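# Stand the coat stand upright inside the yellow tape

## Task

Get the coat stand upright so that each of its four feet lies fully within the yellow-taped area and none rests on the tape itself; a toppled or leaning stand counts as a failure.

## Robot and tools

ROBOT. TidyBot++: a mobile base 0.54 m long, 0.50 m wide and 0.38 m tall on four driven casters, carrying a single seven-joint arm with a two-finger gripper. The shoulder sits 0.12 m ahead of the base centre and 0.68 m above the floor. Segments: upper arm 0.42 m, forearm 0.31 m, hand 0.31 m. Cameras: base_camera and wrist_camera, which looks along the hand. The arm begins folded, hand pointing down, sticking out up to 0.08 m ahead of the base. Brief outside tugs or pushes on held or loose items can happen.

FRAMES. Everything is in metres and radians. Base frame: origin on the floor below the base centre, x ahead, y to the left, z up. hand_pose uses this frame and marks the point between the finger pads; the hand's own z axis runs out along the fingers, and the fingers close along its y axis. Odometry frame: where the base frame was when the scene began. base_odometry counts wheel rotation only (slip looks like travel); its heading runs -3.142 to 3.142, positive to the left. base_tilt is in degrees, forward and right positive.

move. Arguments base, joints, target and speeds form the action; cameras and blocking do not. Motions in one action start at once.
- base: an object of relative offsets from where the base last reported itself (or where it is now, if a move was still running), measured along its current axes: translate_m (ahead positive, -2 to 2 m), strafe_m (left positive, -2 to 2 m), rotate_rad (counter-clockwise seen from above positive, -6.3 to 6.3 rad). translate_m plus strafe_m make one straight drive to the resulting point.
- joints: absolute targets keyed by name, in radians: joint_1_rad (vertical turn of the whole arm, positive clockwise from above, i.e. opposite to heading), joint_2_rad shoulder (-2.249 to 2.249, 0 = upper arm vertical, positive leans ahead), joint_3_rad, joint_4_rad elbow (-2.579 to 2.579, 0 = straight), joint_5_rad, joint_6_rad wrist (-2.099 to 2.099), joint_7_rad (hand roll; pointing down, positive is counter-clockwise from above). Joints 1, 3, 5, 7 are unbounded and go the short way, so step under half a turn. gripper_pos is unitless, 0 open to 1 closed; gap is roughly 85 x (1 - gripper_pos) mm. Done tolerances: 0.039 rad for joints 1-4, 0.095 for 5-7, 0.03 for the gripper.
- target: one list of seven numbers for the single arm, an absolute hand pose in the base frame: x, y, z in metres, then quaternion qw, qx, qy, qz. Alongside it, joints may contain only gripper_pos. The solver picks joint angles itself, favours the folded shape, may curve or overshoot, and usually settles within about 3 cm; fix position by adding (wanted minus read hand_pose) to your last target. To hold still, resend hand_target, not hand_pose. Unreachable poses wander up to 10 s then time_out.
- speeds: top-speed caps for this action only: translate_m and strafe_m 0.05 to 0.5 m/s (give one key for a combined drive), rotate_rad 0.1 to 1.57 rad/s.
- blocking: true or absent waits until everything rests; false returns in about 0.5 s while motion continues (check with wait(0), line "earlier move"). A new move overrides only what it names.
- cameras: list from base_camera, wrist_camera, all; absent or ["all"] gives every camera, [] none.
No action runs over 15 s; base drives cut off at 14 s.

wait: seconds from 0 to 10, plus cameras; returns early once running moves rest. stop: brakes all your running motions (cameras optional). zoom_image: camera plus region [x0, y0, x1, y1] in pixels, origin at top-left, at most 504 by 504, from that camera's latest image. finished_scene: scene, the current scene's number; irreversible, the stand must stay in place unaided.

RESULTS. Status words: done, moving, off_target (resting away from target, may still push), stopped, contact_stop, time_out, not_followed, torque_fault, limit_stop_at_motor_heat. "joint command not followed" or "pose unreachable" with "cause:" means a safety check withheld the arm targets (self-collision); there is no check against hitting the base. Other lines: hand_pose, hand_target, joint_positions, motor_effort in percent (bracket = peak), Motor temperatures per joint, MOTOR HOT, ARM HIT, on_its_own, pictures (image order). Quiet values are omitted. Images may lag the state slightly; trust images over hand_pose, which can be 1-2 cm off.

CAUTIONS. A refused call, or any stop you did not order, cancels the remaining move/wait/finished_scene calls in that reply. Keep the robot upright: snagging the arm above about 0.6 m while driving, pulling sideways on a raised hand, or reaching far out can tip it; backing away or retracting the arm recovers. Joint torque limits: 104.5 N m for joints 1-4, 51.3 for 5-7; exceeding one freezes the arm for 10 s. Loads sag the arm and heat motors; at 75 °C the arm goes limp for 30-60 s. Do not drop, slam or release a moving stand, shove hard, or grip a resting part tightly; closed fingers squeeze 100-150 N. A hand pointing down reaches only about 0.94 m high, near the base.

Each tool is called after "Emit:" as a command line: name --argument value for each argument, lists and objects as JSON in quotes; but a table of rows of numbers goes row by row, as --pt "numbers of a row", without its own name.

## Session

Emit:
move --joints '{"joint_6_rad": 0.35}'

Scene clock: 1.80 s.
Motor temperatures (°C): [32 34 29 31 36 39 32]
move: done
base_odometry: x=+0.000 y=+0.000 heading=+0.000
base_tilt: forward=+0.4 right=+0.4
joint_positions: joint_1_rad=-0.032 joint_2_rad=-0.365 joint_3_rad=+3.166 joint_4_rad=-2.553 joint_5_rad=-0.039 joint_6_rad=+0.319 joint_7_rad=+1.539 gripper_pos=+0.000
joint_status: all done
motor_effort: joint_1_rad=-1(2) joint_2_rad=-7(7) joint_3_rad=+1(1) joint_4_rad=+20(20) joint_5_rad=+0(1) joint_6_rad=+8(8) joint_7_rad=+0(1)
hand_pose: x=+0.5230 y=+0.0002 z=+0.8015 quat_wxyz=(-0.022, +0.804, -0.030, +0.594) (m; base frame)
pictures: base_camera, wrist_camera
Images, in order (width x height): base_camera 644x364, wrist_camera 644x476.

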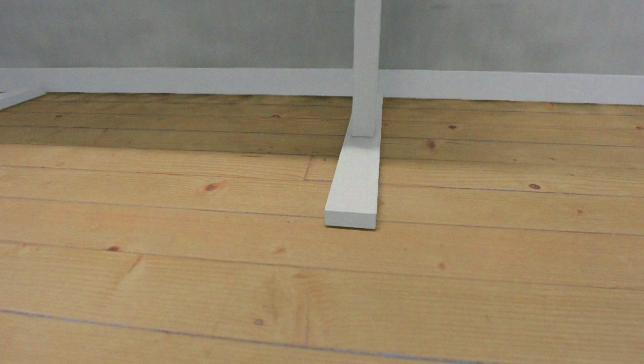

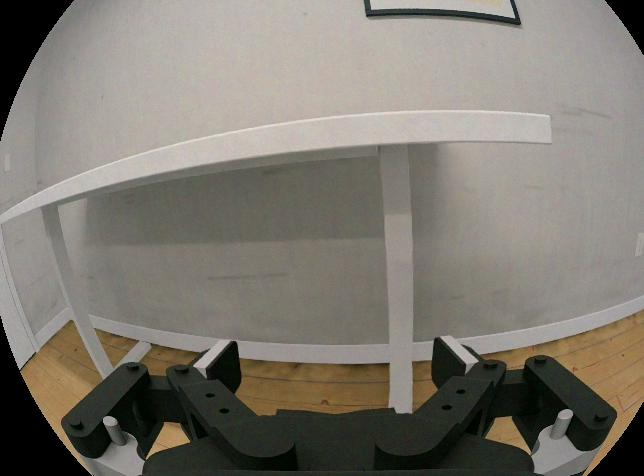

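Emit:
move --joints '{"joint_1_rad": 1.5}' --cameras '["wrist_camera"]'

Emit:
move --joints '{"joint_1_rad": 3.0}' --cameras '["wrist_camera"]'

Emit:
move --joints '{"joint_1_rad": 4.5}' --cameras '["wrist_camera"]'

Scene clock: 11.70 s.
move: done
base_odometry: x=+0.000 y=+0.000 heading=+0.000
base_tilt: forward=+0.3 right=+0.5
joint_positions: joint_1_rad=+1.476 joint_2_rad=-0.365 joint_3_rad=+3.166 joint_4_rad=-2.553 joint_5_rad=-0.039 joint_6_rad=+0.320 joint_7_rad=+1.539 gripper_pos=+0.000
joint_status: all done
motor_effort: joint_1_rad=-1(2) joint_2_rad=-7(7) joint_3_rad=+1(1) joint_4_rad=+20(20) joint_5_rad=+0(1) joint_6_rad=+8(9) joint_7_rad=+0(1)
hand_pose: x=+0.1446 y=-0.4032 z=+0.8016 quat_wxyz=(+0.391, +0.565, -0.572, +0.448) (m; base frame)
pictures: wrist_camera

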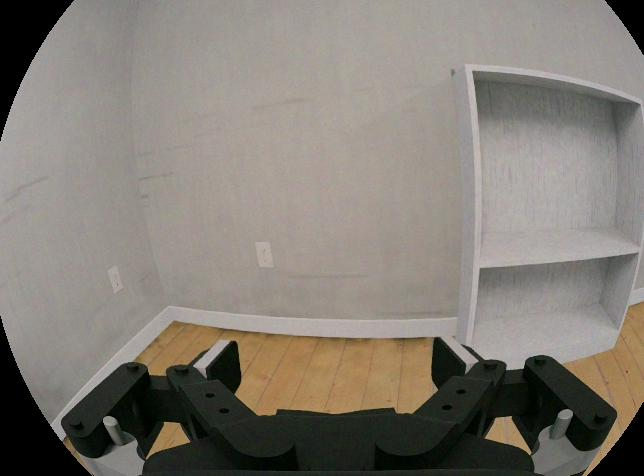

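Scene clock: 14.43 s.
move: done
base_odometry: x=+0.000 y=+0.000 heading=+0.000
base_tilt: forward=+0.3 right=+0.5
joint_positions: joint_1_rad=+2.976 joint_2_rad=-0.365 joint_3_rad=+3.166 joint_4_rad=-2.553 joint_5_rad=-0.039 joint_6_rad=+0.320 joint_7_rad=+1.539 gripper_pos=+0.000
joint_status: all done
motor_effort: joint_1_rad=-1(3) joint_2_rad=-7(7) joint_3_rad=+1(1) joint_4_rad=+19(20) joint_5_rad=-1(1) joint_6_rad=+8(9) joint_7_rad=+0(1)
hand_pose: x=-0.2814 y=-0.0541 z=+0.8016 quat_wxyz=(+0.591, +0.024, -0.804, +0.061) (m; base frame)
pictures: wrist_camera

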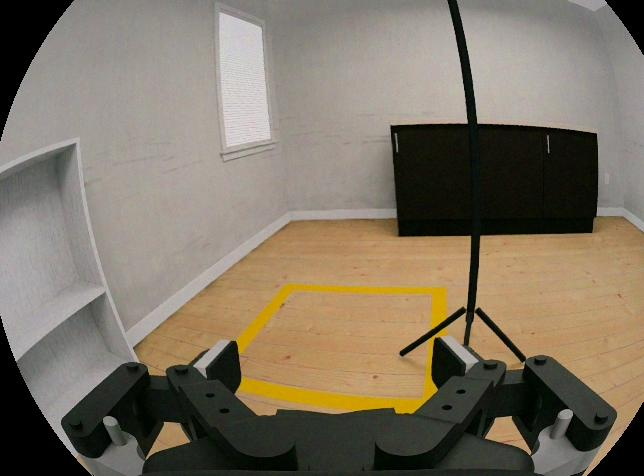

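Scene clock: 17.17 s.
move: done
base_odometry: x=+0.000 y=+0.000 heading=+0.000
base_tilt: forward=+0.4 right=+0.4
joint_positions: joint_1_rad=+4.476 joint_2_rad=-0.365 joint_3_rad=+3.166 joint_4_rad=-2.553 joint_5_rad=-0.039 joint_6_rad=+0.320 joint_7_rad=+1.539 gripper_pos=+0.000
joint_status: all done
motor_effort: joint_1_rad=+0(3) joint_2_rad=-6(7) joint_3_rad=+1(1) joint_4_rad=+20(20) joint_5_rad=+1(1) joint_6_rad=+8(9) joint_7_rad=+1(1)
hand_pose: x=+0.0367 y=+0.3956 z=+0.8016 quat_wxyz=(+0.474, -0.531, -0.604, -0.358) (m; base frame)
pictures: wrist_camera

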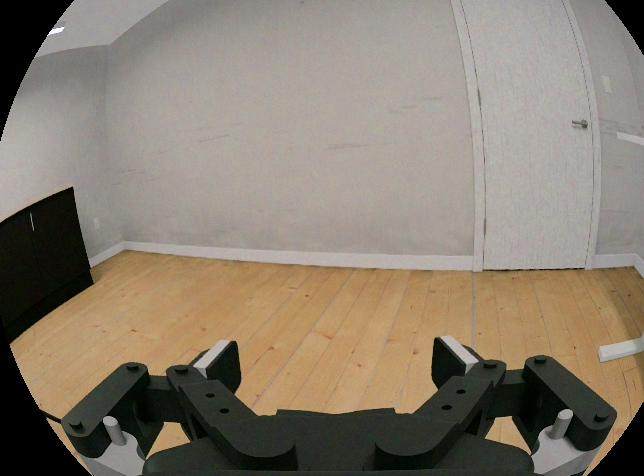

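Emit:
move --joints '{"joint_1_rad": 0.0}' --base '{"rotate_rad": 3.14}'

Scene clock: 29.23 s.
move: done
base_odometry: x=+0.000 y=+0.000 heading=+3.139
base_tilt: forward=+0.3 right=+0.4
base_status: done
joint_positions: joint_1_rad=+6.259 joint_2_rad=-0.365 joint_3_rad=+3.166 joint_4_rad=-2.553 joint_5_rad=-0.039 joint_6_rad=+0.320 joint_7_rad=+1.539 gripper_pos=+0.000
joint_status: all done
motor_effort: joint_1_rad=-1(2) joint_2_rad=-6(8) joint_3_rad=+0(1) joint_4_rad=+20(20) joint_5_rad=+0(1) joint_6_rad=+8(9) joint_7_rad=+0(1)
hand_pose: x=+0.5231 y=-0.0029 z=+0.8016 quat_wxyz=(+0.019, -0.803, +0.033, -0.594) (m; base frame)
pictures: base_camera, wrist_camera

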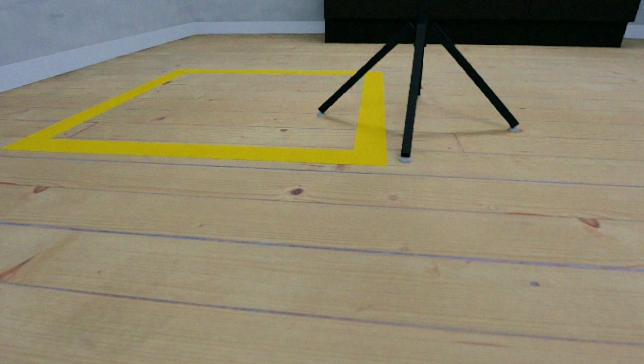

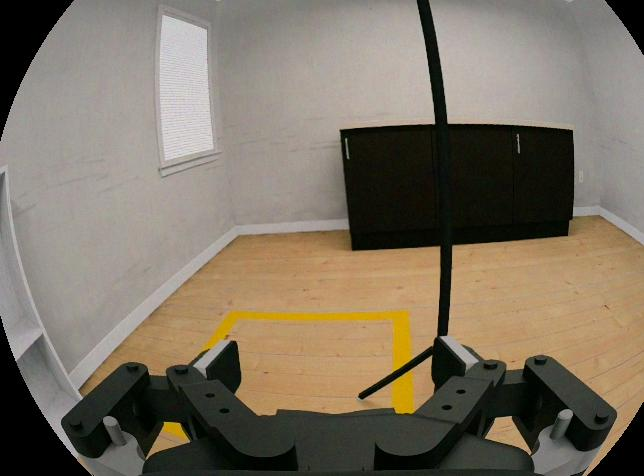

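Emit:
move --joints '{"joint_1_rad": 0.0, "joint_2_rad": -0.07, "joint_3_rad": 3.144, "joint_4_rad": -2.425, "joint_5_rad": 0.0, "joint_6_rad": 0.764, "joint_7_rad": 1.555}' --base '{"translate_m": 0.3, "strafe_m": -0.31}'

Scene clock: 62.93 s.
move: done
base_odometry: x=-0.299 y=+0.311 heading=+3.140
base_tilt: forward=+0.3 right=+0.4
base_status: done
joint_positions: joint_1_rad=+6.267 joint_2_rad=-0.078 joint_3_rad=+3.153 joint_4_rad=-2.431 joint_5_rad=-0.037 joint_6_rad=+0.732 joint_7_rad=+1.539 gripper_pos=+0.000
joint_status: all done
motor_effort: joint_1_rad=+0(2) joint_2_rad=-16(19) joint_3_rad=+1(3) joint_4_rad=+18(21) joint_5_rad=+1(1) joint_6_rad=+8(9) joint_7_rad=-1(1)
hand_pose: x=+0.6200 y=-0.0038 z=+0.8641 quat_wxyz=(+0.014, -0.724, +0.028, -0.689) (m; base frame)
pictures: base_camera, wrist_camera

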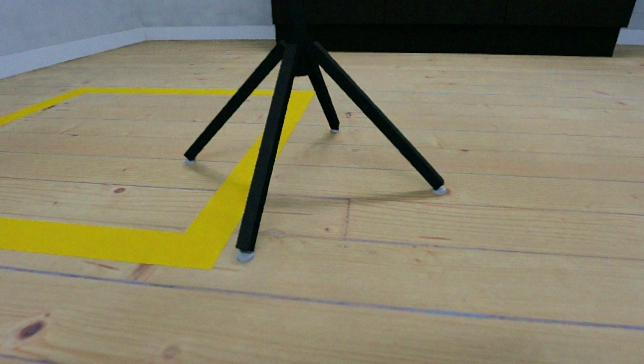

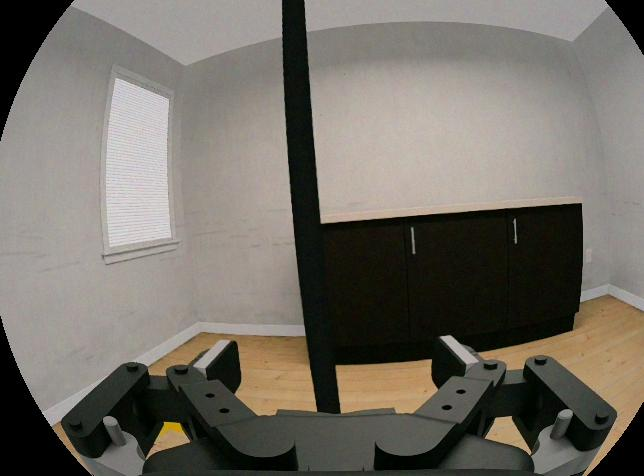

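Emit:
move --joints '{"joint_5_rad": 0.09, "joint_7_rad": 1.6}' --base '{"translate_m": 0.08, "strafe_m": 0.01}' --cameras '["wrist_camera"]'

Scene clock: 82.43 s.
move: done
base_odometry: x=-0.380 y=+0.301 heading=+3.139
base_tilt: forward=+0.4 right=+0.5
base_status: done
joint_positions: joint_1_rad=+6.267 joint_2_rad=-0.074 joint_3_rad=+3.150 joint_4_rad=-2.429 joint_5_rad=+0.063 joint_6_rad=+0.735 joint_7_rad=+1.575 gripper_pos=+0.000
joint_status: all done
motor_effort: joint_1_rad=-2(2) joint_2_rad=-16(19) joint_3_rad=+1(2) joint_4_rad=+18(19) joint_5_rad=-1(1) joint_6_rad=+8(9) joint_7_rad=+0(1)
hand_pose: x=+0.6211 y=+0.0181 z=+0.8636 quat_wxyz=(+0.000, -0.724, -0.036, -0.689) (m; base frame)
pictures: wrist_camera

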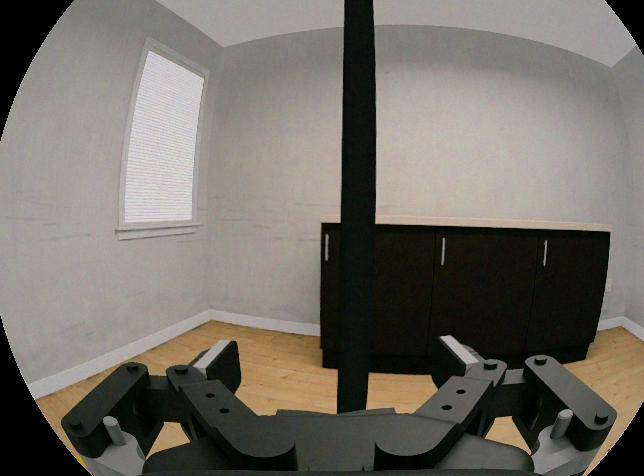

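Emit:
move --joints '{"joint_5_rad": -0.025}' --base '{"translate_m": 0.07}' --speeds '{"translate_m": 0.15}'

Scene clock: 95.97 s.
move: done
base_odometry: x=-0.450 y=+0.301 heading=+3.140
base_tilt: forward=+0.3 right=+0.5
base_status: done
joint_positions: joint_1_rad=+6.268 joint_2_rad=-0.074 joint_3_rad=+3.149 joint_4_rad=-2.429 joint_5_rad=-0.021 joint_6_rad=+0.735 joint_7_rad=+1.575 gripper_pos=+0.000
joint_status: all done
motor_effort: joint_1_rad=-1(3) joint_2_rad=-16(18) joint_3_rad=+0(3) joint_4_rad=+18(19) joint_5_rad=+0(2) joint_6_rad=+9(9) joint_7_rad=+0(1)
hand_pose: x=+0.6216 y=+0.0004 z=+0.8640 quat_wxyz=(+0.001, -0.724, +0.007, -0.689) (m; base frame)
pictures: base_camera, wrist_camera

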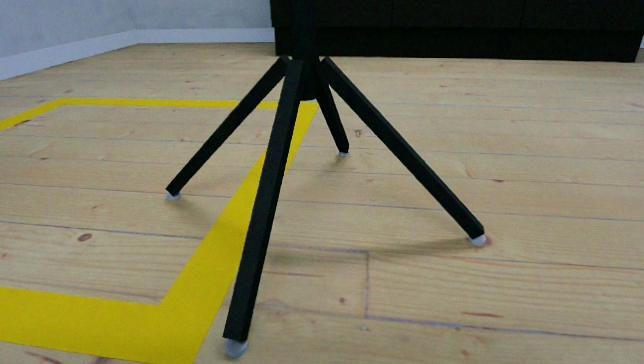

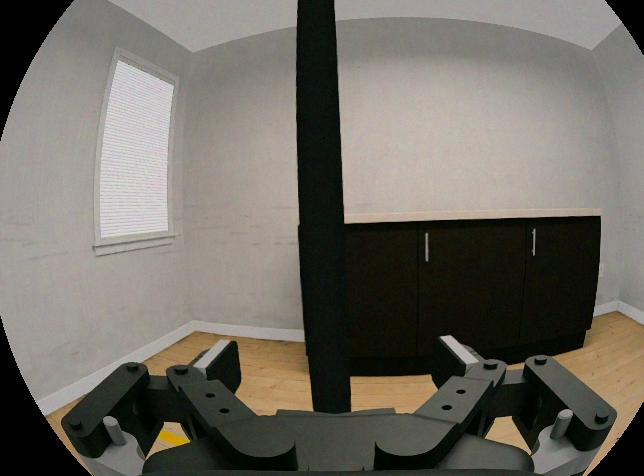

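Emit:
move --base '{"translate_m": 0.08, "strafe_m": 0.004}' --speeds '{"translate_m": 0.15}' --cameras '["wrist_camera"]'

Scene clock: 102.67 s.
move: done
base_odometry: x=-0.530 y=+0.297 heading=+3.140
base_tilt: forward=+0.4 right=+0.5
base_status: done
joint_positions: joint_1_rad=+6.268 joint_2_rad=-0.073 joint_3_rad=+3.149 joint_4_rad=-2.429 joint_5_rad=-0.021 joint_6_rad=+0.736 joint_7_rad=+1.575 gripper_pos=+0.000
motor_effort: joint_1_rad=+0(3) joint_2_rad=-16(18) joint_3_rad=+0(1) joint_4_rad=+18(19) joint_5_rad=+0(1) joint_6_rad=+9(9) joint_7_rad=+0(1)
hand_pose: x=+0.6217 y=+0.0005 z=+0.8641 quat_wxyz=(+0.001, -0.724, +0.007, -0.690) (m; base frame)
pictures: wrist_camera

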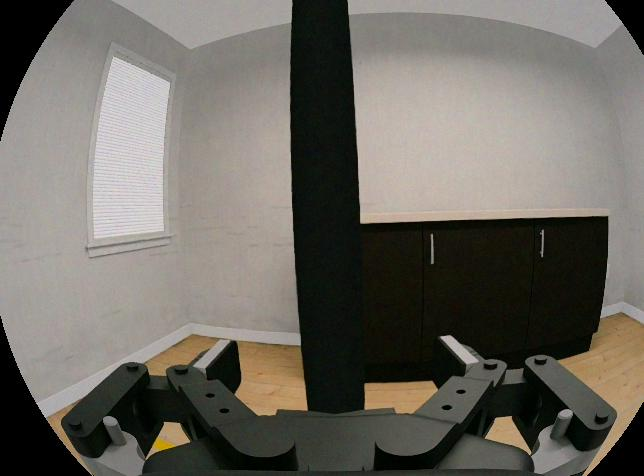

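Emit:
move --base '{"translate_m": 0.02, "strafe_m": 0.001}' --speeds '{"translate_m": 0.1}' --cameras '[]'

Emit:
move --joints '{"gripper_pos": 0.5}' --cameras '["wrist_camera"]'

Scene clock: 109.07 s.
move: done
base_odometry: x=-0.550 y=+0.297 heading=+3.140
base_tilt: forward=+0.3 right=+0.4
base_status: done
joint_positions: joint_1_rad=+6.268 joint_2_rad=-0.069 joint_3_rad=+3.149 joint_4_rad=-2.427 joint_5_rad=-0.021 joint_6_rad=+0.736 joint_7_rad=+1.575 gripper_pos=+0.000
motor_effort: joint_1_rad=+0(2) joint_2_rad=-16(19) joint_3_rad=+1(1) joint_4_rad=+18(19) joint_5_rad=+0(1) joint_6_rad=+8(9) joint_7_rad=+0(1)
hand_pose: x=+0.6230 y=+0.0005 z=+0.8630 quat_wxyz=(+0.001, -0.725, +0.007, -0.689) (m; base frame)
pictures: none

Scene clock: 109.90 s.
move: done
base_odometry: x=-0.550 y=+0.297 heading=+3.140
base_tilt: forward=+0.3 right=+0.4
joint_positions: joint_1_rad=+6.268 joint_2_rad=-0.069 joint_3_rad=+3.149 joint_4_rad=-2.427 joint_5_rad=-0.021 joint_6_rad=+0.736 joint_7_rad=+1.575 gripper_pos=+0.500
joint_status: all done
motor_effort: joint_1_rad=+0(2) joint_2_rad=-16(16) joint_3_rad=+0(1) joint_4_rad=+18(18) joint_5_rad=+0(1) joint_6_rad=+8(9) joint_7_rad=+0(1)
hand_pose: x=+0.6230 y=+0.0005 z=+0.8630 quat_wxyz=(+0.001, -0.725, +0.007, -0.689) (m; base frame)
pictures: wrist_camera

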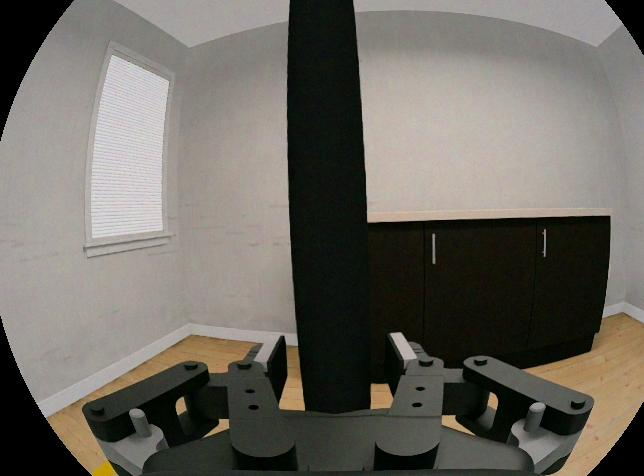

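Emit:
move --joints '{"gripper_pos": 0.75}' --cameras '[]'

Emit:
move --joints '{"gripper_pos": 1.0}' --cameras '[]'

Emit:
move --joints '{"joint_2_rad": -0.17, "joint_4_rad": -2.31, "joint_6_rad": 0.82}' --cameras '["wrist_camera"]'

Scene clock: 115.77 s.
move: off_target
base_odometry: x=-0.550 y=+0.297 heading=+3.140
base_tilt: forward=+0.4 right=+0.5
joint_positions: joint_1_rad=+6.269 joint_2_rad=-0.069 joint_3_rad=+3.148 joint_4_rad=-2.428 joint_5_rad=-0.021 joint_6_rad=+0.737 joint_7_rad=+1.576 gripper_pos=+0.689
joint_status: gripper_pos off_target (ended at +0.689, target +0.750)
motor_effort: joint_1_rad=-2(2) joint_2_rad=-14(16) joint_3_rad=+0(3) joint_4_rad=+20(21) joint_5_rad=-1(2) joint_6_rad=+8(9) joint_7_rad=-1(2)
hand_pose: x=+0.6227 y=+0.0012 z=+0.8631 quat_wxyz=(+0.002, -0.725, +0.006, -0.689) (m; base frame)
pictures: none

Scene clock: 116.43 s.
move: off_target
base_odometry: x=-0.550 y=+0.297 heading=+3.140
base_tilt: forward=+0.3 right=+0.5
joint_positions: joint_1_rad=+6.269 joint_2_rad=-0.069 joint_3_rad=+3.148 joint_4_rad=-2.428 joint_5_rad=-0.021 joint_6_rad=+0.737 joint_7_rad=+1.576 gripper_pos=+0.689
joint_status: gripper_pos off_target (ended at +0.689, target +1.000)
motor_effort: joint_1_rad=-1(2) joint_2_rad=-14(15) joint_3_rad=+1(1) joint_4_rad=+20(20) joint_5_rad=+0(1) joint_6_rad=+9(9) joint_7_rad=-2(2)
hand_pose: x=+0.6227 y=+0.0011 z=+0.8631 quat_wxyz=(+0.002, -0.725, +0.006, -0.689) (m; base frame)
pictures: none

Scene clock: 117.40 s.
move: off_target
base_odometry: x=-0.550 y=+0.297 heading=+3.140
base_tilt: forward=+0.3 right=+0.4
joint_positions: joint_1_rad=+6.269 joint_2_rad=-0.070 joint_3_rad=+3.147 joint_4_rad=-2.418 joint_5_rad=-0.021 joint_6_rad=+0.727 joint_7_rad=+1.576 gripper_pos=+0.689
joint_status: joint_2_rad off_target (ended at -0.070, target -0.170); joint_4_rad off_target (ended at -2.418, target -2.310); the others done
motor_effort: joint_1_rad=-1(2) joint_2_rad=-32(32) joint_3_rad=+1(2) joint_4_rad=+37(37) joint_5_rad=-1(2) joint_6_rad=+26(26) joint_7_rad=-2(2)
hand_pose: x=+0.6248 y=+0.0013 z=+0.8656 quat_wxyz=(+0.002, -0.724, +0.006, -0.689) (m; base frame)
pictures: wrist_camera

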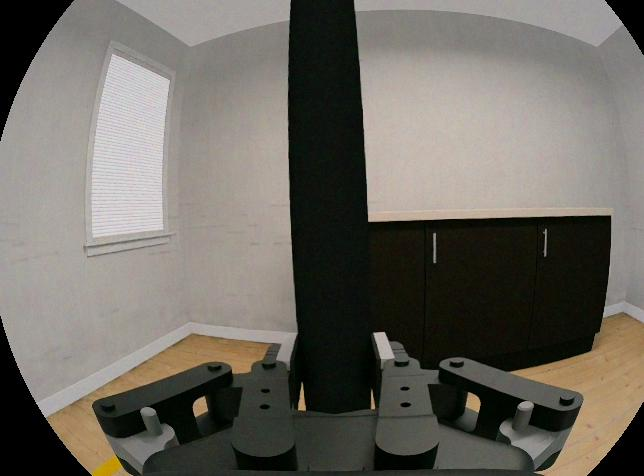

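Emit:
move --joints '{"joint_2_rad": -0.25, "joint_4_rad": -2.225, "joint_6_rad": 0.85}' --cameras '["base_camera"]'

Emit:
move --joints '{"joint_2_rad": -0.29, "joint_4_rad": -2.18, "joint_6_rad": 0.83}' --cameras '["base_camera", "wrist_camera"]'

Scene clock: 124.03 s.
move: off_target
base_odometry: x=-0.550 y=+0.297 heading=+3.140
base_tilt: forward=+0.4 right=+0.5
joint_positions: joint_1_rad=+6.269 joint_2_rad=-0.070 joint_3_rad=+3.147 joint_4_rad=-2.383 joint_5_rad=-0.021 joint_6_rad=+0.701 joint_7_rad=+1.576 gripper_pos=+0.689
joint_status: joint_2_rad off_target (ended at -0.070, target -0.250); joint_4_rad off_target (ended at -2.383, target -2.225); joint_6_rad off_target (ended at +0.701, target +0.850)
motor_effort: joint_1_rad=-1(2) joint_2_rad=-43(44) joint_3_rad=+1(1) joint_4_rad=+47(48) joint_5_rad=+0(1) joint_6_rad=+35(37) joint_7_rad=-1(2)
hand_pose: x=+0.6323 y=+0.0015 z=+0.8764 quat_wxyz=(+0.002, -0.721, +0.006, -0.693) (m; base frame)
pictures: base_camera

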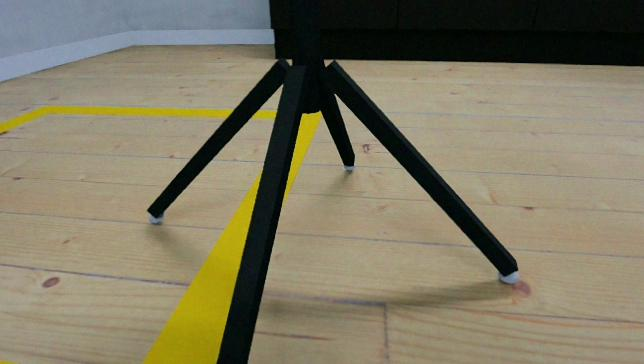

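Scene clock: 124.93 s.
move: off_target
base_odometry: x=-0.550 y=+0.297 heading=+3.140
base_tilt: forward=+0.3 right=+0.5
joint_positions: joint_1_rad=+6.269 joint_2_rad=-0.105 joint_3_rad=+3.147 joint_4_rad=-2.334 joint_5_rad=-0.021 joint_6_rad=+0.685 joint_7_rad=+1.576 gripper_pos=+0.689
joint_status: joint_2_rad off_target (ended at -0.105, target -0.290); joint_4_rad off_target (ended at -2.334, target -2.180); joint_6_rad off_target (ended at +0.685, target +0.830)
motor_effort: joint_1_rad=-1(2) joint_2_rad=-43(46) joint_3_rad=+0(1) joint_4_rad=+48(51) joint_5_rad=+0(1) joint_6_rad=+35(38) joint_7_rad=+0(1)
hand_pose: x=+0.6348 y=+0.0016 z=+0.9166 quat_wxyz=(+0.003, -0.697, +0.006, -0.717) (m; base frame)
pictures: base_camera, wrist_camera

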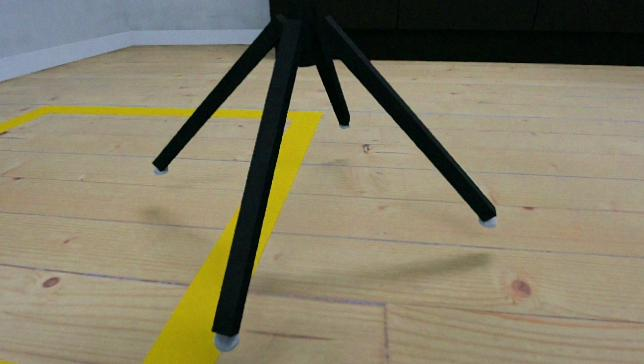

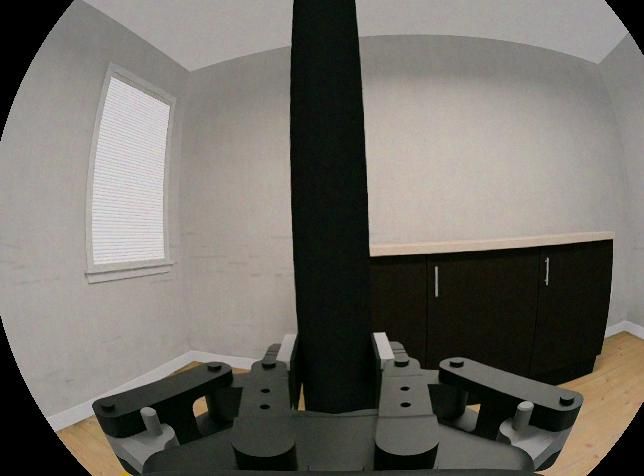

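Emit:
move --joints '{"joint_2_rad": -0.295, "joint_4_rad": -2.18, "joint_6_rad": 0.745}' --cameras '["base_camera"]'

Scene clock: 130.60 s.
move: off_target
base_odometry: x=-0.550 y=+0.297 heading=+3.140
base_tilt: forward=+0.4 right=+0.5
joint_positions: joint_1_rad=+6.269 joint_2_rad=-0.117 joint_3_rad=+3.147 joint_4_rad=-2.326 joint_5_rad=-0.021 joint_6_rad=+0.614 joint_7_rad=+1.576 gripper_pos=+0.689
joint_status: joint_2_rad off_target (ended at -0.117, target -0.295); joint_4_rad off_target (ended at -2.326, target -2.180); joint_6_rad off_target (ended at +0.614, target +0.745)
motor_effort: joint_1_rad=-1(2) joint_2_rad=-43(45) joint_3_rad=+1(1) joint_4_rad=+49(52) joint_5_rad=+0(1) joint_6_rad=+34(37) joint_7_rad=+0(1)
hand_pose: x=+0.6336 y=+0.0019 z=+0.9046 quat_wxyz=(+0.003, -0.716, +0.006, -0.698) (m; base frame)
pictures: base_camera

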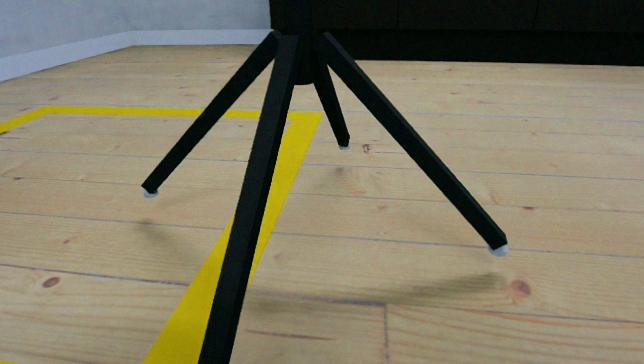

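Emit:
move --base '{"translate_m": 0.2, "strafe_m": 0.435}' --speeds '{"strafe_m": 0.25}' --cameras '["base_camera"]'

Scene clock: 145.33 s.
move: done
base_odometry: x=-0.751 y=-0.138 heading=+3.139
base_tilt: forward=+0.4 right=+0.4
base_status: done
joint_positions: joint_1_rad=+6.278 joint_2_rad=-0.117 joint_3_rad=+3.141 joint_4_rad=-2.326 joint_5_rad=-0.021 joint_6_rad=+0.603 joint_7_rad=+1.576 gripper_pos=+0.689
motor_effort: joint_1_rad=-2(4) joint_2_rad=-43(45) joint_3_rad=+1(4) joint_4_rad=+49(51) joint_5_rad=+1(2) joint_6_rad=+36(37) joint_7_rad=+0(2)
hand_pose: x=+0.6333 y=+0.0008 z=+0.9012 quat_wxyz=(+0.002, -0.720, +0.006, -0.694) (m; base frame)
pictures: base_camera

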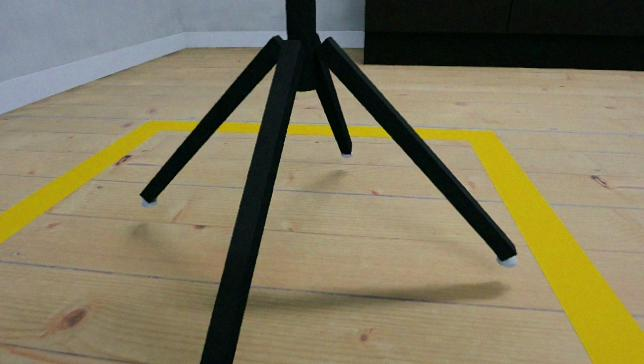

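Emit:
move --base '{"translate_m": 0.06, "strafe_m": 0.02}' --speeds '{"translate_m": 0.15}' --cameras '["base_camera"]'

Emit:
move --joints '{"joint_2_rad": -0.272, "joint_4_rad": -2.204, "joint_6_rad": 0.755}' --cameras '["base_camera"]'

Emit:
move --joints '{"joint_2_rad": -0.255, "joint_4_rad": -2.222, "joint_6_rad": 0.765}' --cameras '["base_camera"]'

Scene clock: 173.30 s.
move: done
base_odometry: x=-0.811 y=-0.158 heading=+3.140
base_tilt: forward=+0.4 right=+0.5
base_status: done
joint_positions: joint_1_rad=+6.278 joint_2_rad=-0.137 joint_3_rad=+3.142 joint_4_rad=-2.329 joint_5_rad=-0.021 joint_6_rad=+0.595 joint_7_rad=+1.576 gripper_pos=+0.690
motor_effort: joint_1_rad=-2(3) joint_2_rad=-41(46) joint_3_rad=+1(2) joint_4_rad=+49(53) joint_5_rad=-1(2) joint_6_rad=+34(38) joint_7_rad=+0(1)
hand_pose: x=+0.6285 y=+0.0002 z=+0.9075 quat_wxyz=(+0.002, -0.716, +0.007, -0.698) (m; base frame)
pictures: base_camera

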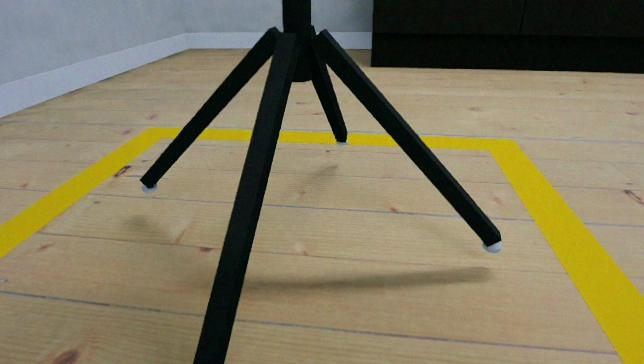

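Scene clock: 173.97 s.
move: off_target
base_odometry: x=-0.811 y=-0.158 heading=+3.140
base_tilt: forward=+0.4 right=+0.5
joint_positions: joint_1_rad=+6.278 joint_2_rad=-0.133 joint_3_rad=+3.142 joint_4_rad=-2.340 joint_5_rad=-0.021 joint_6_rad=+0.596 joint_7_rad=+1.576 gripper_pos=+0.690
joint_status: joint_2_rad off_target (ended at -0.133, target -0.272); joint_4_rad off_target (ended at -2.340, target -2.204); joint_6_rad off_target (ended at +0.596, target +0.755)
motor_effort: joint_1_rad=-1(2) joint_2_rad=-43(43) joint_3_rad=+1(1) joint_4_rad=+51(51) joint_5_rad=+0(1) joint_6_rad=+37(37) joint_7_rad=+0(1)
hand_pose: x=+0.6271 y=+0.0002 z=+0.8999 quat_wxyz=(+0.002, -0.721, +0.007, -0.693) (m; base frame)
pictures: base_camera

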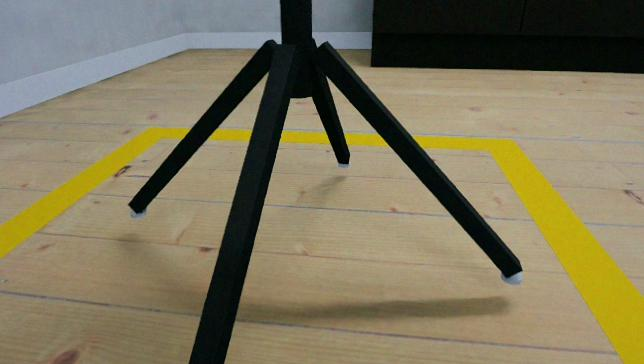

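Scene clock: 174.67 s.
move: off_target
base_odometry: x=-0.811 y=-0.158 heading=+3.140
base_tilt: forward=+0.3 right=+0.5
joint_positions: joint_1_rad=+6.278 joint_2_rad=-0.119 joint_3_rad=+3.142 joint_4_rad=-2.355 joint_5_rad=-0.021 joint_6_rad=+0.598 joint_7_rad=+1.576 gripper_pos=+0.690
joint_status: joint_2_rad off_target (ended at -0.119, target -0.255); joint_4_rad off_target (ended at -2.355, target -2.222); joint_6_rad off_target (ended at +0.598, target +0.765)
motor_effort: joint_1_rad=-1(2) joint_2_rad=-42(43) joint_3_rad=+1(1) joint_4_rad=+48(50) joint_5_rad=+1(1) joint_6_rad=+34(37) joint_7_rad=-1(1)
hand_pose: x=+0.6271 y=+0.0002 z=+0.8849 quat_wxyz=(+0.002, -0.730, +0.007, -0.683) (m; base frame)
pictures: base_camera

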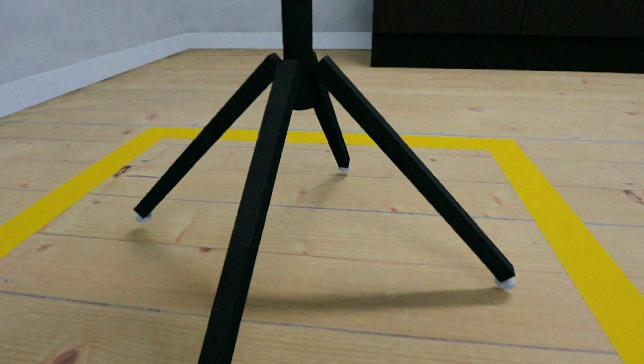

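Emit:
move --joints '{"joint_2_rad": -0.238, "joint_4_rad": -2.237, "joint_6_rad": 0.785}' --cameras '["base_camera"]'

Emit:
move --joints '{"joint_2_rad": -0.22, "joint_4_rad": -2.253, "joint_6_rad": 0.80}' --cameras '["base_camera"]'

Scene clock: 181.37 s.
move: off_target
base_odometry: x=-0.811 y=-0.158 heading=+3.140
base_tilt: forward=+0.4 right=+0.5
joint_positions: joint_1_rad=+6.278 joint_2_rad=-0.106 joint_3_rad=+3.142 joint_4_rad=-2.363 joint_5_rad=-0.021 joint_6_rad=+0.615 joint_7_rad=+1.576 gripper_pos=+0.690
joint_status: joint_2_rad off_target (ended at -0.106, target -0.238); joint_4_rad off_target (ended at -2.363, target -2.237); joint_6_rad off_target (ended at +0.615, target +0.785)
motor_effort: joint_1_rad=-1(2) joint_2_rad=-42(43) joint_3_rad=+0(1) joint_4_rad=+48(49) joint_5_rad=+0(1) joint_6_rad=+34(35) joint_7_rad=-1(1)
hand_pose: x=+0.6281 y=+0.0001 z=+0.8791 quat_wxyz=(+0.001, -0.732, +0.007, -0.682) (m; base frame)
pictures: base_camera

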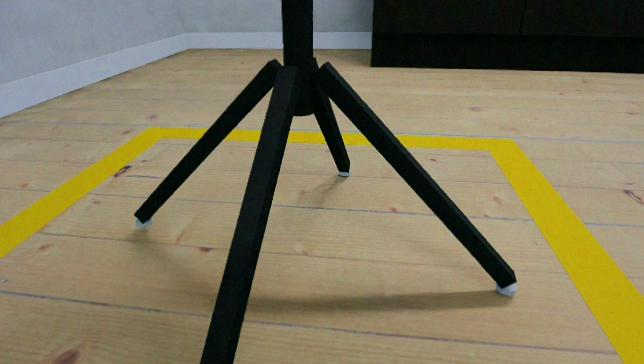

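Scene clock: 181.93 s.
move: off_target
base_odometry: x=-0.811 y=-0.158 heading=+3.140
base_tilt: forward=+0.4 right=+0.4
joint_positions: joint_1_rad=+6.278 joint_2_rad=-0.098 joint_3_rad=+3.142 joint_4_rad=-2.370 joint_5_rad=-0.021 joint_6_rad=+0.631 joint_7_rad=+1.576 gripper_pos=+0.690
joint_status: joint_2_rad off_target (ended at -0.098, target -0.220); joint_4_rad off_target (ended at -2.370, target -2.253); joint_6_rad off_target (ended at +0.631, target +0.800)
motor_effort: joint_1_rad=-1(2) joint_2_rad=-40(42) joint_3_rad=+1(1) joint_4_rad=+46(47) joint_5_rad=+0(1) joint_6_rad=+33(35) joint_7_rad=-1(2)
hand_pose: x=+0.6284 y=+0.0000 z=+0.8757 quat_wxyz=(+0.001, -0.732, +0.007, -0.682) (m; base frame)
pictures: base_camera

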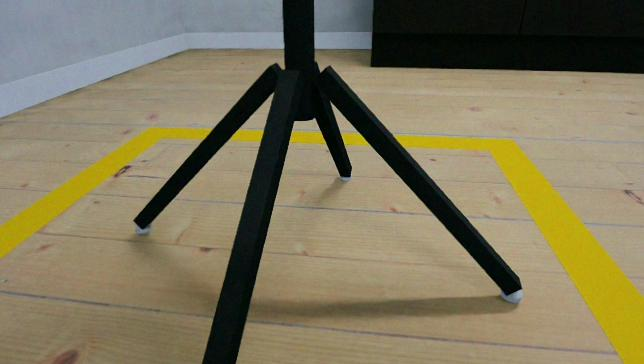

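Emit:
move --joints '{"joint_2_rad": -0.195, "joint_4_rad": -2.28, "joint_6_rad": 0.79}' --cameras '["base_camera"]'

Emit:
move --joints '{"joint_2_rad": -0.16, "joint_4_rad": -2.315, "joint_6_rad": 0.755}' --cameras '["base_camera"]'

Scene clock: 188.30 s.
move: off_target
base_odometry: x=-0.811 y=-0.158 heading=+3.140
base_tilt: forward=+0.3 right=+0.5
joint_positions: joint_1_rad=+6.278 joint_2_rad=-0.098 joint_3_rad=+3.142 joint_4_rad=-2.378 joint_5_rad=-0.021 joint_6_rad=+0.641 joint_7_rad=+1.576 gripper_pos=+0.690
joint_status: joint_2_rad off_target (ended at -0.098, target -0.195); joint_4_rad off_target (ended at -2.378, target -2.280); joint_6_rad off_target (ended at +0.641, target +0.790)
motor_effort: joint_1_rad=+0(1) joint_2_rad=-36(40) joint_3_rad=+1(1) joint_4_rad=+42(46) joint_5_rad=+0(1) joint_6_rad=+29(33) joint_7_rad=+0(1)
hand_pose: x=+0.6271 y=+0.0000 z=+0.8748 quat_wxyz=(+0.001, -0.731, +0.007, -0.683) (m; base frame)
pictures: base_camera

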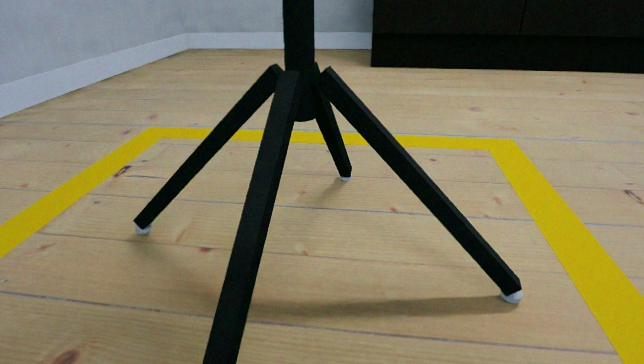

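Scene clock: 188.97 s.
move: off_target
base_odometry: x=-0.811 y=-0.158 heading=+3.140
base_tilt: forward=+0.4 right=+0.5
joint_positions: joint_1_rad=+6.278 joint_2_rad=-0.097 joint_3_rad=+3.142 joint_4_rad=-2.381 joint_5_rad=-0.021 joint_6_rad=+0.645 joint_7_rad=+1.576 gripper_pos=+0.690
joint_status: joint_2_rad off_target (ended at -0.097, target -0.160); joint_4_rad off_target (ended at -2.381, target -2.315); joint_6_rad off_target (ended at +0.645, target +0.755)
motor_effort: joint_1_rad=+1(2) joint_2_rad=-29(36) joint_3_rad=+2(2) joint_4_rad=+36(42) joint_5_rad=-1(2) joint_6_rad=+24(29) joint_7_rad=-1(1)
hand_pose: x=+0.6265 y=-0.0001 z=+0.8738 quat_wxyz=(+0.001, -0.731, +0.007, -0.683) (m; base frame)
pictures: base_camera

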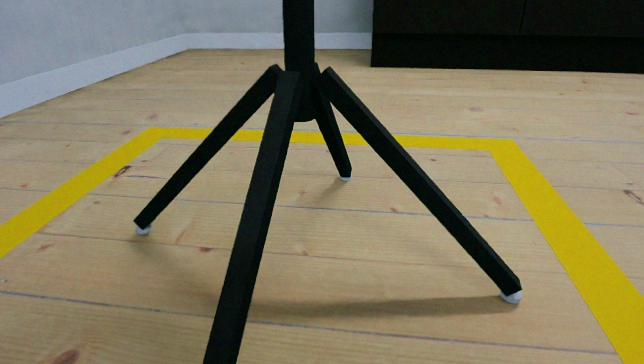

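Emit:
move --joints '{"joint_2_rad": -0.12, "joint_4_rad": -2.36, "joint_6_rad": 0.70}' --cameras '[]'

Emit:
move --joints '{"joint_2_rad": -0.10, "joint_4_rad": -2.38, "joint_6_rad": 0.665}' --cameras '["base_camera", "wrist_camera"]'

Scene clock: 196.13 s.
move: done
base_odometry: x=-0.811 y=-0.158 heading=+3.140
base_tilt: forward=+0.3 right=+0.4
joint_positions: joint_1_rad=+6.278 joint_2_rad=-0.097 joint_3_rad=+3.142 joint_4_rad=-2.383 joint_5_rad=-0.021 joint_6_rad=+0.645 joint_7_rad=+1.576 gripper_pos=+0.690
joint_status: all done
motor_effort: joint_1_rad=+0(2) joint_2_rad=-20(28) joint_3_rad=+2(3) joint_4_rad=+28(36) joint_5_rad=-1(2) joint_6_rad=+14(23) joint_7_rad=-1(1)
hand_pose: x=+0.6261 y=-0.0001 z=+0.8727 quat_wxyz=(+0.001, -0.731, +0.007, -0.682) (m; base frame)
pictures: none

Scene clock: 196.70 s.
move: done
base_odometry: x=-0.811 y=-0.158 heading=+3.140
base_tilt: forward=+0.3 right=+0.5
joint_positions: joint_1_rad=+6.278 joint_2_rad=-0.097 joint_3_rad=+3.142 joint_4_rad=-2.385 joint_5_rad=-0.021 joint_6_rad=+0.645 joint_7_rad=+1.576 gripper_pos=+0.690
joint_status: all done
motor_effort: joint_1_rad=+1(2) joint_2_rad=-13(20) joint_3_rad=+3(3) joint_4_rad=+23(27) joint_5_rad=-2(2) joint_6_rad=+10(14) joint_7_rad=-1(1)
hand_pose: x=+0.6256 y=+0.0000 z=+0.8718 quat_wxyz=(+0.001, -0.732, +0.007, -0.681) (m; base frame)
pictures: base_camera, wrist_camera

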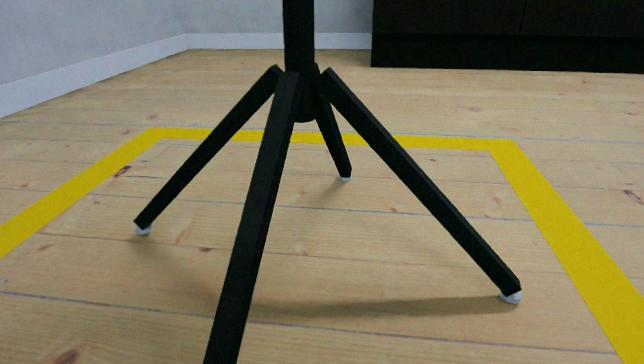

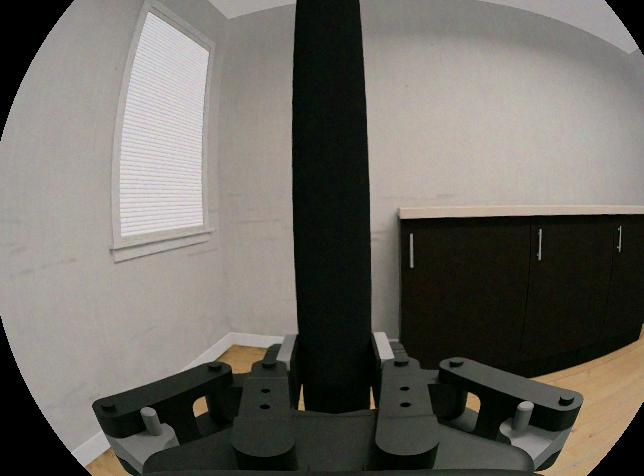

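Emit:
move --joints '{"gripper_pos": 0.66}' --cameras '["base_camera"]'

Emit:
move --joints '{"gripper_pos": 0.0}' --cameras '[]'

Emit:
move --base '{"translate_m": -0.35}' --speeds '{"translate_m": 0.25}' --cameras '["base_camera", "wrist_camera"]'

Scene clock: 204.83 s.
move: done
base_odometry: x=-0.811 y=-0.158 heading=+3.140
base_tilt: forward=+0.3 right=+0.5
joint_positions: joint_1_rad=+6.278 joint_2_rad=-0.097 joint_3_rad=+3.142 joint_4_rad=-2.385 joint_5_rad=-0.021 joint_6_rad=+0.645 joint_7_rad=+1.576 gripper_pos=+0.659
joint_status: all done
motor_effort: joint_1_rad=+1(3) joint_2_rad=-13(15) joint_3_rad=+3(3) joint_4_rad=+22(24) joint_5_rad=-2(2) joint_6_rad=+8(11) joint_7_rad=+0(1)
hand_pose: x=+0.6255 y=+0.0000 z=+0.8716 quat_wxyz=(+0.001, -0.732, +0.007, -0.681) (m; base frame)
pictures: base_camera

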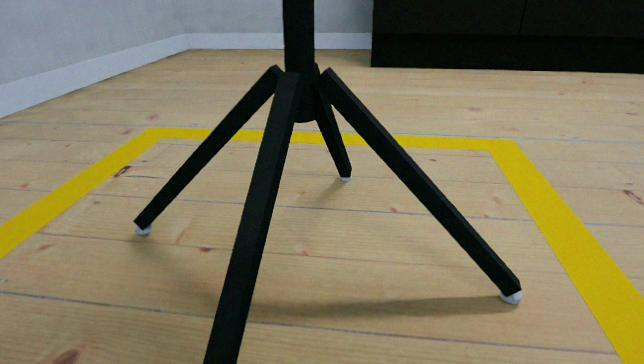

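Scene clock: 205.73 s.
move: done
base_odometry: x=-0.811 y=-0.158 heading=+3.140
base_tilt: forward=+0.3 right=+0.4
joint_positions: joint_1_rad=+6.277 joint_2_rad=-0.097 joint_3_rad=+3.143 joint_4_rad=-2.383 joint_5_rad=-0.021 joint_6_rad=+0.646 joint_7_rad=+1.576 gripper_pos=+0.000
joint_status: all done
motor_effort: joint_1_rad=-1(6) joint_2_rad=-15(17) joint_3_rad=+1(7) joint_4_rad=+19(22) joint_5_rad=-1(3) joint_6_rad=+9(10) joint_7_rad=+0(1)
hand_pose: x=+0.6261 y=-0.0006 z=+0.8729 quat_wxyz=(+0.001, -0.731, +0.007, -0.682) (m; base frame)
pictures: none

Scene clock: 208.00 s.
move: done
base_odometry: x=-0.461 y=-0.159 heading=+3.140
base_tilt: forward=+0.4 right=+0.5
base_status: done
joint_positions: joint_1_rad=+6.277 joint_2_rad=-0.097 joint_3_rad=+3.143 joint_4_rad=-2.383 joint_5_rad=-0.021 joint_6_rad=+0.646 joint_7_rad=+1.576 gripper_pos=+0.000
motor_effort: joint_1_rad=-1(2) joint_2_rad=-16(18) joint_3_rad=+0(2) joint_4_rad=+19(20) joint_5_rad=-1(1) joint_6_rad=+8(9) joint_7_rad=+0(1)
hand_pose: x=+0.6261 y=-0.0006 z=+0.8729 quat_wxyz=(+0.001, -0.731, +0.007, -0.682) (m; base frame)
pictures: base_camera, wrist_camera

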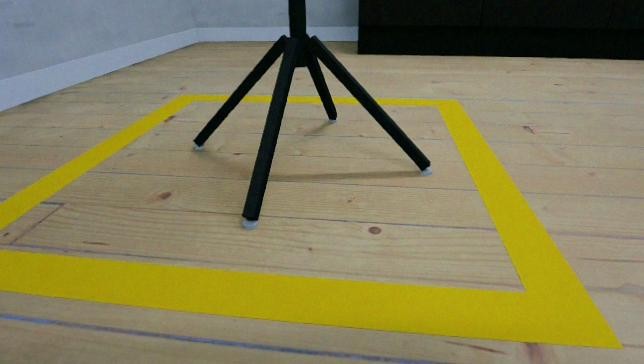

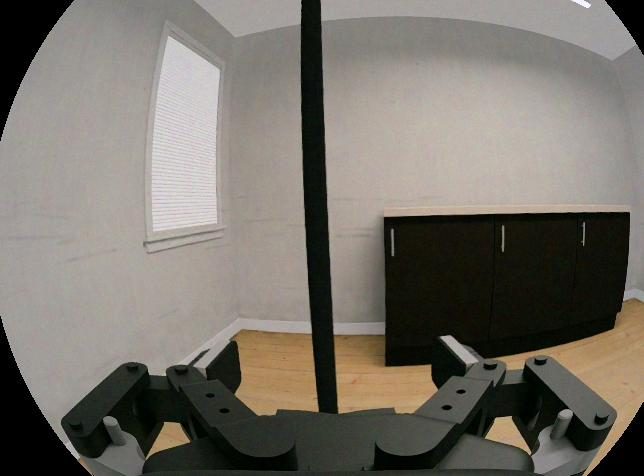

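All four feet are inside with margin and the stand is upright.

Emit:
finished_scene --scene 2

The scene is finished: the task was done.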